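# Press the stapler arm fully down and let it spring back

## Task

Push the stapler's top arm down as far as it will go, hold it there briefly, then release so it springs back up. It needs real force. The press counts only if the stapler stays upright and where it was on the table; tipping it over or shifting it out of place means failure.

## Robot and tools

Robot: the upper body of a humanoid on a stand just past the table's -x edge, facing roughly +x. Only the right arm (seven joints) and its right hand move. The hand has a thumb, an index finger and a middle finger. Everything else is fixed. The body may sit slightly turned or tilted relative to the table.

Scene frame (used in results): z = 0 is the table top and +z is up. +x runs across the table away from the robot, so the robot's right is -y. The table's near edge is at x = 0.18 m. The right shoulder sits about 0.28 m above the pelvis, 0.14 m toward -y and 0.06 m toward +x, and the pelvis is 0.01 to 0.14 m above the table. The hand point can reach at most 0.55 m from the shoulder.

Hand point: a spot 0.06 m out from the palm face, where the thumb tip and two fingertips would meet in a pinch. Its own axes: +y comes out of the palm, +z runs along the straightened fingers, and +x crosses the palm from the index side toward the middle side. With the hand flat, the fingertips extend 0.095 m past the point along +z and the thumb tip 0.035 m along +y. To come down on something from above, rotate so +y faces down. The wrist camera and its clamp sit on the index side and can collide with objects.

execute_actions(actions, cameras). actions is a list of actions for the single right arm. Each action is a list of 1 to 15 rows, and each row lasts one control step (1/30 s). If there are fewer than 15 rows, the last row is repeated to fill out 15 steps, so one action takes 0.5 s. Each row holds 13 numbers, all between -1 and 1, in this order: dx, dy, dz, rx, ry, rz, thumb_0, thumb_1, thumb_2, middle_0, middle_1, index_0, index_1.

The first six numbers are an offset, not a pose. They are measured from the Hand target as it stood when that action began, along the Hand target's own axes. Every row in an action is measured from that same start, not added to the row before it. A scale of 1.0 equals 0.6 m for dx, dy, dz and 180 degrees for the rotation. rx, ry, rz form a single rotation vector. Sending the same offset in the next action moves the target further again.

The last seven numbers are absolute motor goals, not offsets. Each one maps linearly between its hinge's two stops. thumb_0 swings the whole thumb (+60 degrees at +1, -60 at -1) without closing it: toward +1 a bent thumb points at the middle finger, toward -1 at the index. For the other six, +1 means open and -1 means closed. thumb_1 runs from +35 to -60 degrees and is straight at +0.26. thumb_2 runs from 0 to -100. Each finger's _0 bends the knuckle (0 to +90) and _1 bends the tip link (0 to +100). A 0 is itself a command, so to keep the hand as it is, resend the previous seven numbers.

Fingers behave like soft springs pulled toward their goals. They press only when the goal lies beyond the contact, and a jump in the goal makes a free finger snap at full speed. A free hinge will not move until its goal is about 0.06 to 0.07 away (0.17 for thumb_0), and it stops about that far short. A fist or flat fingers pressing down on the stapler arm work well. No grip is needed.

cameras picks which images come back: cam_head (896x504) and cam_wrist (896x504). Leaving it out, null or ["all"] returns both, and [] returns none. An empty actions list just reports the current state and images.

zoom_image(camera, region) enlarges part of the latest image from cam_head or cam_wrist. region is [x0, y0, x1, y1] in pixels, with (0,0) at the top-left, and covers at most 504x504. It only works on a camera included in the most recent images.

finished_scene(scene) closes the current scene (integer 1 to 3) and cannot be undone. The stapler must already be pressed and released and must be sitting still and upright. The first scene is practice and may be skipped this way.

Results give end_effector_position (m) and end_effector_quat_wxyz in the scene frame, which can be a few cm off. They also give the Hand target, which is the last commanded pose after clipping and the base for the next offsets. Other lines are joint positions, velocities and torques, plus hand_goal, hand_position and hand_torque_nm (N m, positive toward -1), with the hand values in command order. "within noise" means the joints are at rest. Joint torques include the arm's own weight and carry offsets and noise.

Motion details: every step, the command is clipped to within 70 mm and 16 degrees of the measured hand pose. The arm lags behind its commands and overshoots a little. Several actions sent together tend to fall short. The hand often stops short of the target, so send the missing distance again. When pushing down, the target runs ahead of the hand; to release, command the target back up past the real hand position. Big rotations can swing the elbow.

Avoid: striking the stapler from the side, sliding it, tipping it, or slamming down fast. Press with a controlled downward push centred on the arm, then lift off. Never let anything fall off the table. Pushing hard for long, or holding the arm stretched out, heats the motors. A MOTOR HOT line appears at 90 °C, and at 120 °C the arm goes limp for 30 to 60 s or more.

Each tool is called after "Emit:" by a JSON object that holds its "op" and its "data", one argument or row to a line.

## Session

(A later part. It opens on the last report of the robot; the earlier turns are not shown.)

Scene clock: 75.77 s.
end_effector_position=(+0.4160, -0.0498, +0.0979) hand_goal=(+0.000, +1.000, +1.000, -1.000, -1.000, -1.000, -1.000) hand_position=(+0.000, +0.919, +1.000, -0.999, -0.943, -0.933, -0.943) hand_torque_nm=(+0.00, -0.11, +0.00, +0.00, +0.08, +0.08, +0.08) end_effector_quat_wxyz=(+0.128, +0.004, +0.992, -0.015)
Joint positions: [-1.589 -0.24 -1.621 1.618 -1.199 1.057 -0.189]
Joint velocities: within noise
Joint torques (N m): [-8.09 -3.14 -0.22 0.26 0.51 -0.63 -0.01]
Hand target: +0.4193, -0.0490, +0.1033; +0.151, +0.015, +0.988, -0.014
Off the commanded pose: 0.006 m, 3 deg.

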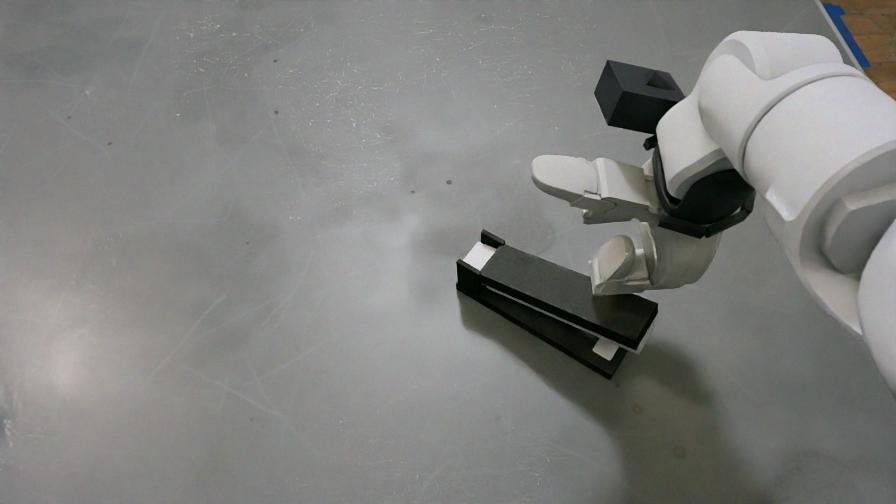

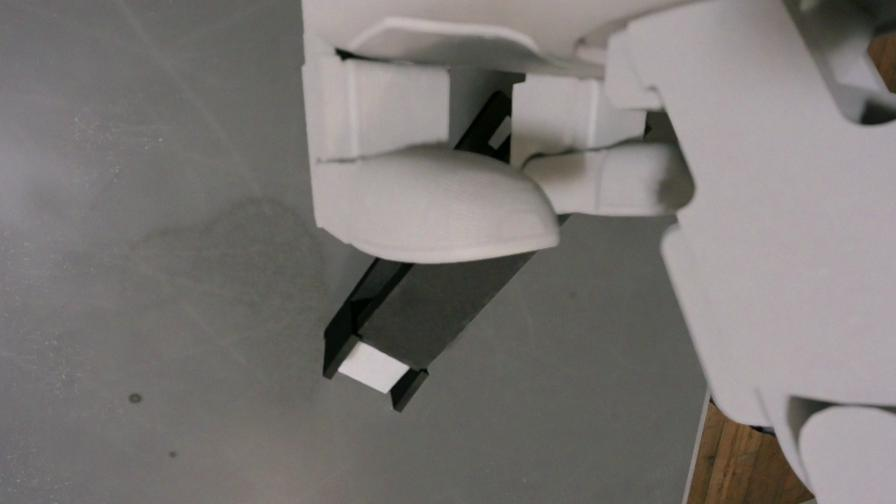

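Emit:
{"op": "execute_actions", "data": {
  "actions": [
    [[0.028,-0.027,-0.029,0,0,0,0,1,1,-1,-1,-1,-1]],
    [[0.018,0,0.029,0,0,0,0,1,1,-1,-1,-1,-1]],
    [[0.018,0,0.029,0,0,0,0,1,1,-1,-1,-1,-1]]
  ]
}}

Emit:
{"op": "zoom_image", "data": {
  "camera": "cam_head",
  "region": [450, 200, 700, 400]
}}

Scene clock: 80.63 s.
end_effector_position=(+0.3964, -0.0651, +0.0884) hand_goal=(+0.000, +1.000, +1.000, -1.000, -1.000, -1.000, -1.000) hand_position=(+0.000, +0.919, +1.000, -0.999, -0.943, -0.933, -0.943) hand_torque_nm=(+0.00, -0.11, +0.00, +0.00, +0.08, +0.08, +0.08) end_effector_quat_wxyz=(+0.139, +0.005, +0.990, -0.005)
Joint positions: [-1.458 -0.5 -1.813 2.07 -1.177 0.931 -0.434]
Joint velocities: within noise
Joint torques (N m): [-4.17 -1.77 -0.88 0.89 0.01 -0.69 0.05]
Hand target: +0.3873, -0.0648, +0.0756; +0.151, +0.015, +0.988, -0.014
Off the commanded pose: 0.016 m, 2 deg.
joint sent to its limit — joint 4 (elbow), upper limit. The joint targets are off in orientation, not in position.

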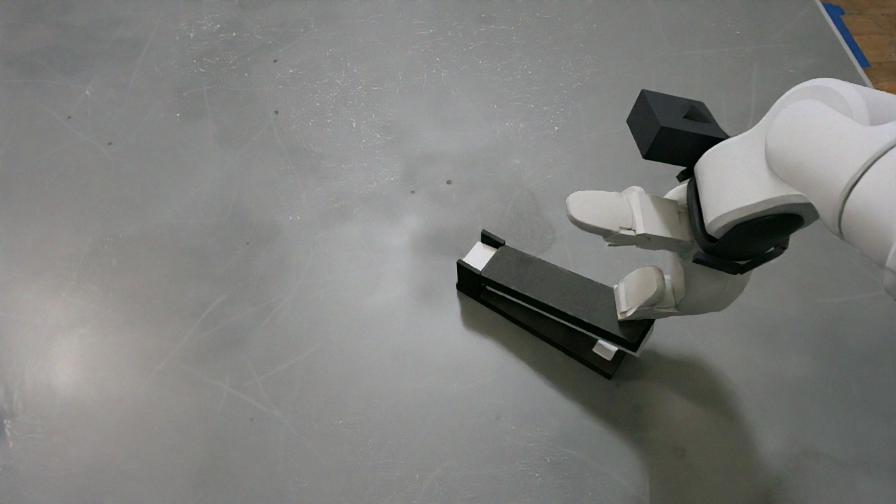

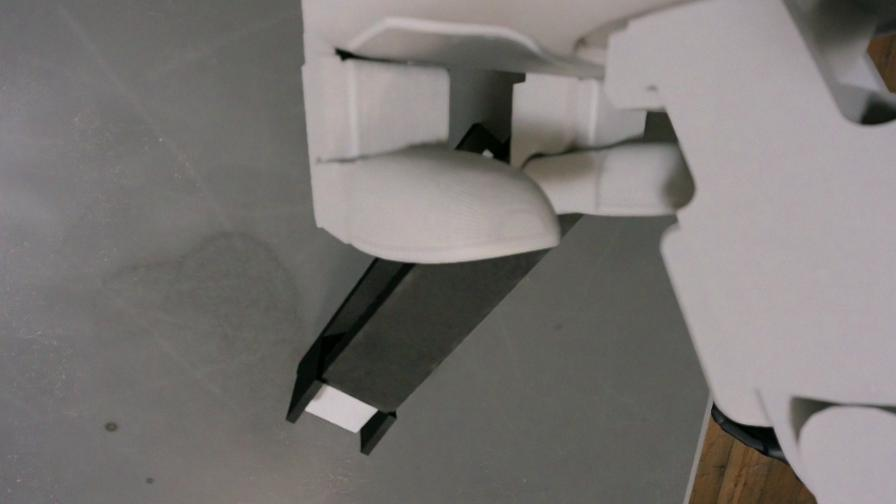

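Scaled by 2.016 from the camera's 896x504 image, which has a finer 1280x720 frame.

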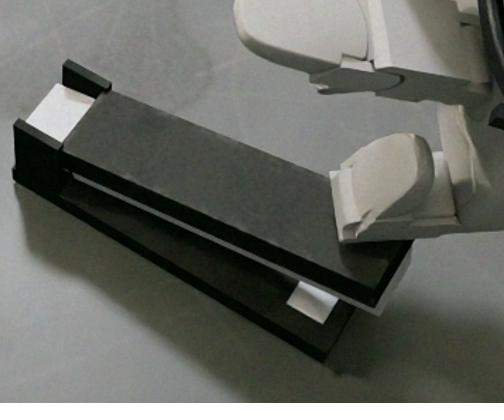

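Emit:
{"op": "execute_actions", "data": {
  "actions": [
    [[0.042,0.001,0.039,0,0,0,0,1,1,-1,-1,-1,-1]],
    [[0.035,0.001,0.035,0,0,0,0,1,1,-1,-1,-1,-1]]
  ]
}}

Emit:
{"op": "zoom_image", "data": {
  "camera": "cam_head",
  "region": [450, 200, 700, 400]
}}

Scene clock: 82.87 s.
end_effector_position=(+0.3877, -0.0695, +0.0579) hand_goal=(+0.000, +1.000, +1.000, -1.000, -1.000, -1.000, -1.000) hand_position=(+0.000, +0.919, +1.000, -0.999, -0.943, -0.933, -0.943) hand_torque_nm=(+0.00, -0.11, +0.00, +0.00, +0.08, +0.08, +0.08) end_effector_quat_wxyz=(+0.152, +0.005, +0.988, +0.010)
Joint positions: [-1.347 -0.483 -1.819 2.07 -1.277 0.81 -0.327]
Joint velocities: within noise
Joint torques (N m): [0.23 0.94 0.14 1.04 -0.23 -0.6 -0.09]
Hand target: +0.3565, -0.0639, +0.0194; +0.151, +0.015, +0.988, -0.014
Off the commanded pose: 0.050 m, 3 deg.
joint sent to its limit — joint 4 (elbow), upper limit. The joint targets are off in position and orientation.

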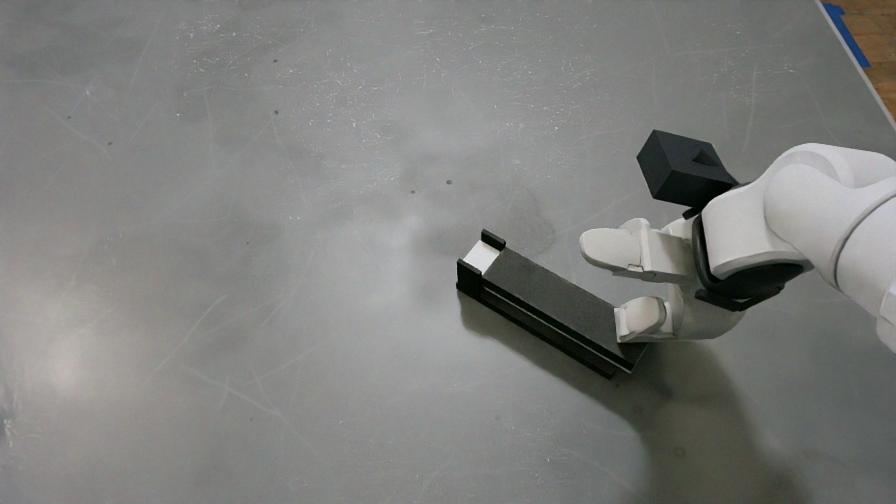

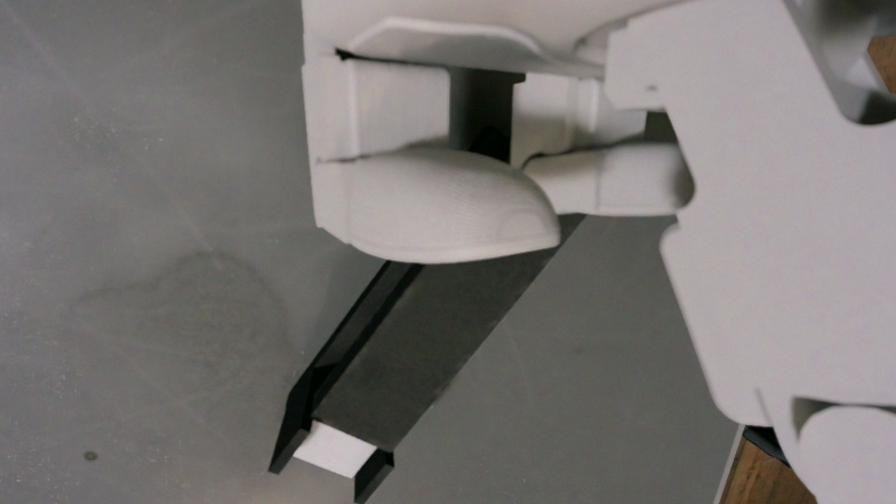

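Scaled by 2.016 from the camera's 896x504 image, which has a finer 1280x720 frame.

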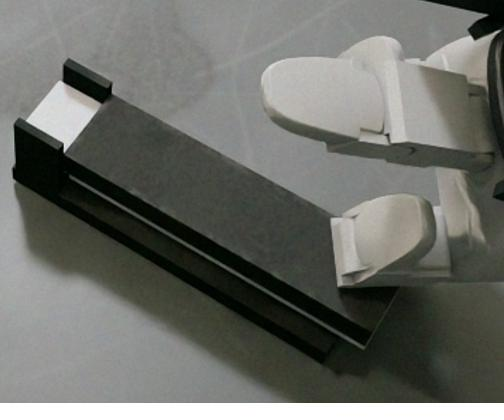

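Emit:
{"op": "execute_actions", "data": {
  "actions": [
    [[0.03,0.001,0.035,0,0,0,0,1,1,-1,-1,-1,-1]]
  ]
}}

Emit:
{"op": "zoom_image", "data": {
  "camera": "cam_head",
  "region": [450, 200, 700, 400]
}}

Scene clock: 85.00 s.
end_effector_position=(+0.3854, -0.0717, +0.0533) hand_goal=(+0.000, +1.000, +1.000, -1.000, -1.000, -1.000, -1.000) hand_position=(+0.000, +0.919, +1.000, -1.000, -0.943, -0.933, -0.943) hand_torque_nm=(+0.00, -0.11, +0.00, +0.00, +0.08, +0.08, +0.08) end_effector_quat_wxyz=(+0.155, +0.003, +0.988, +0.017)
Joint positions: [-1.325 -0.487 -1.819 2.07 -1.3 0.788 -0.29]
Joint velocities: within noise
Joint torques (N m): [3.44 2.63 0.78 1.05 -0.47 -2.39 -0.32]
Hand target: +0.3466, -0.0638, -0.0045; +0.151, +0.015, +0.988, -0.014
Off the commanded pose: 0.072 m, 4 deg; position clipped.
joint sent to its limit — joint 4 (elbow), upper limit. The joint targets are off in position and orientation.

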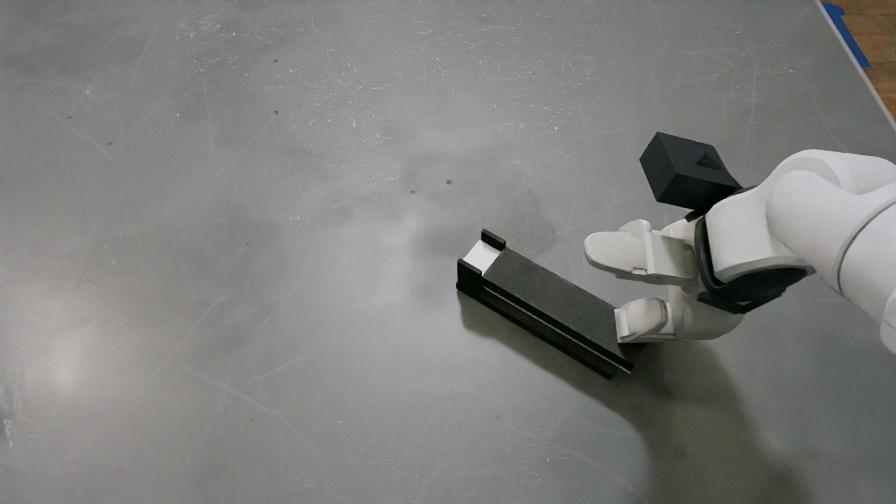

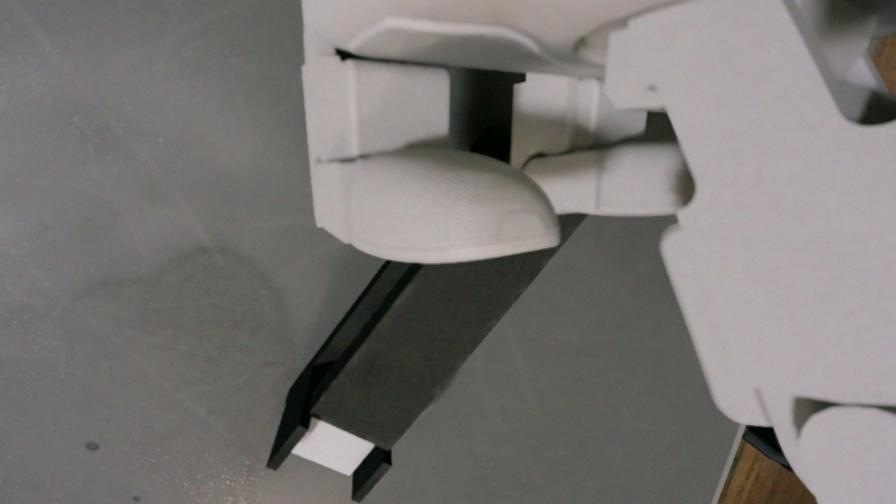

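Scaled by 2.016 from the camera's 896x504 image, which has a finer 1280x720 frame.

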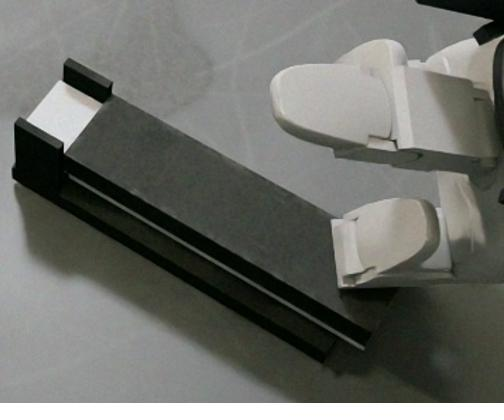

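Emit:
{"op": "execute_actions", "data": {
  "actions": [
    [[-0.073,0,-0.064,0,0,0,0,1,1,-1,-1,-1,-1]],
    [[-0.03,-0.002,-0.08,0,0,0,0,1,1,-1,-1,-1,-1]],
    [[-0.025,-0.002,-0.08,0,0,0,0,1,1,-1,-1,-1,-1]],
    [[-0.025,-0.002,-0.08,0,0,0,0,1,1,-1,-1,-1,-1]]
  ]
}}

Scene clock: 88.67 s.
end_effector_position=(+0.3848, -0.0654, +0.2048) hand_goal=(+0.000, +1.000, +1.000, -1.000, -1.000, -1.000, -1.000) hand_position=(+0.000, +0.919, +1.000, -1.000, -0.943, -0.933, -0.943) hand_torque_nm=(+0.00, -0.11, +0.00, +0.00, +0.08, +0.08, +0.08) end_effector_quat_wxyz=(+0.101, -0.027, +0.994, -0.011)
Joint positions: [-1.675 -0.623 -2.286 2.073 -0.927 1.469 -1.069]
Joint velocities: within noise
Joint torques (N m): [-4.72 -1.91 -1.29 1.33 0.79 -0.15 -0.03]
Hand target: +0.3798, -0.0637, +0.1970; +0.151, +0.015, +0.988, -0.014
Off the commanded pose: 0.009 m, 8 deg.
joint sent to its limit — joint 4 (elbow), upper limit. The joint targets are off in orientation, not in position.

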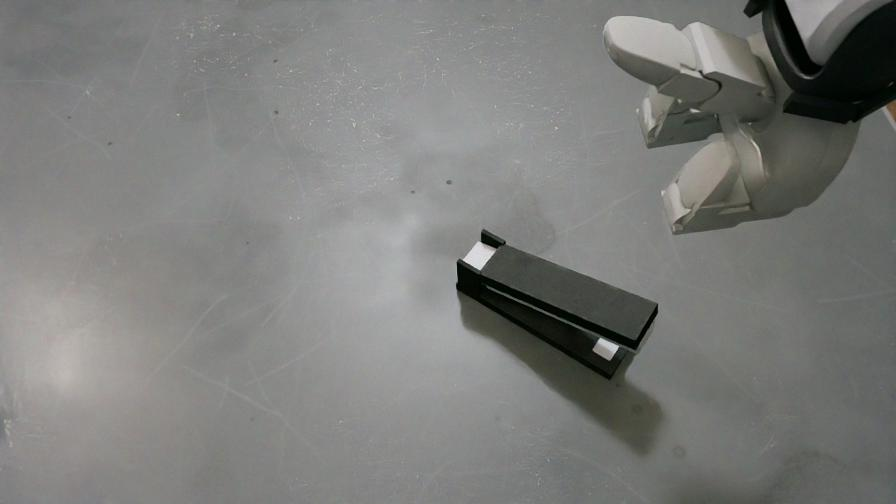

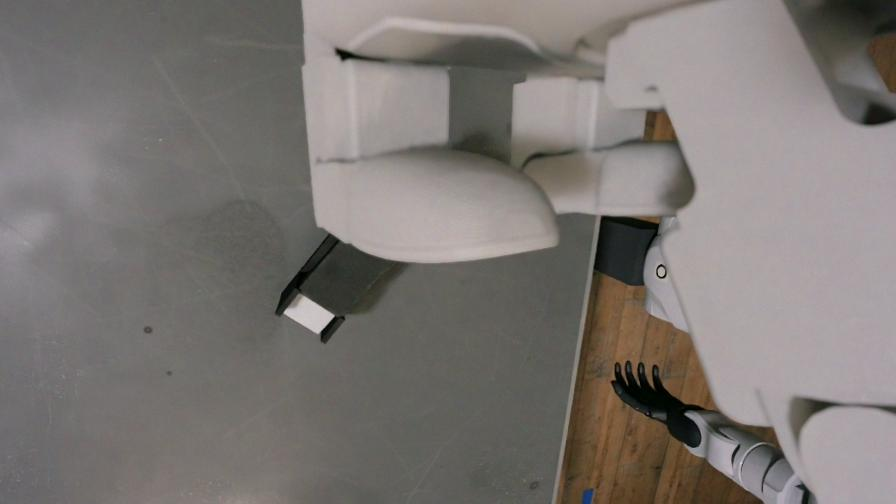

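Emit:
{"op": "finished_scene", "data": {
  "scene": 2
}}

The scene is finished: the task was done.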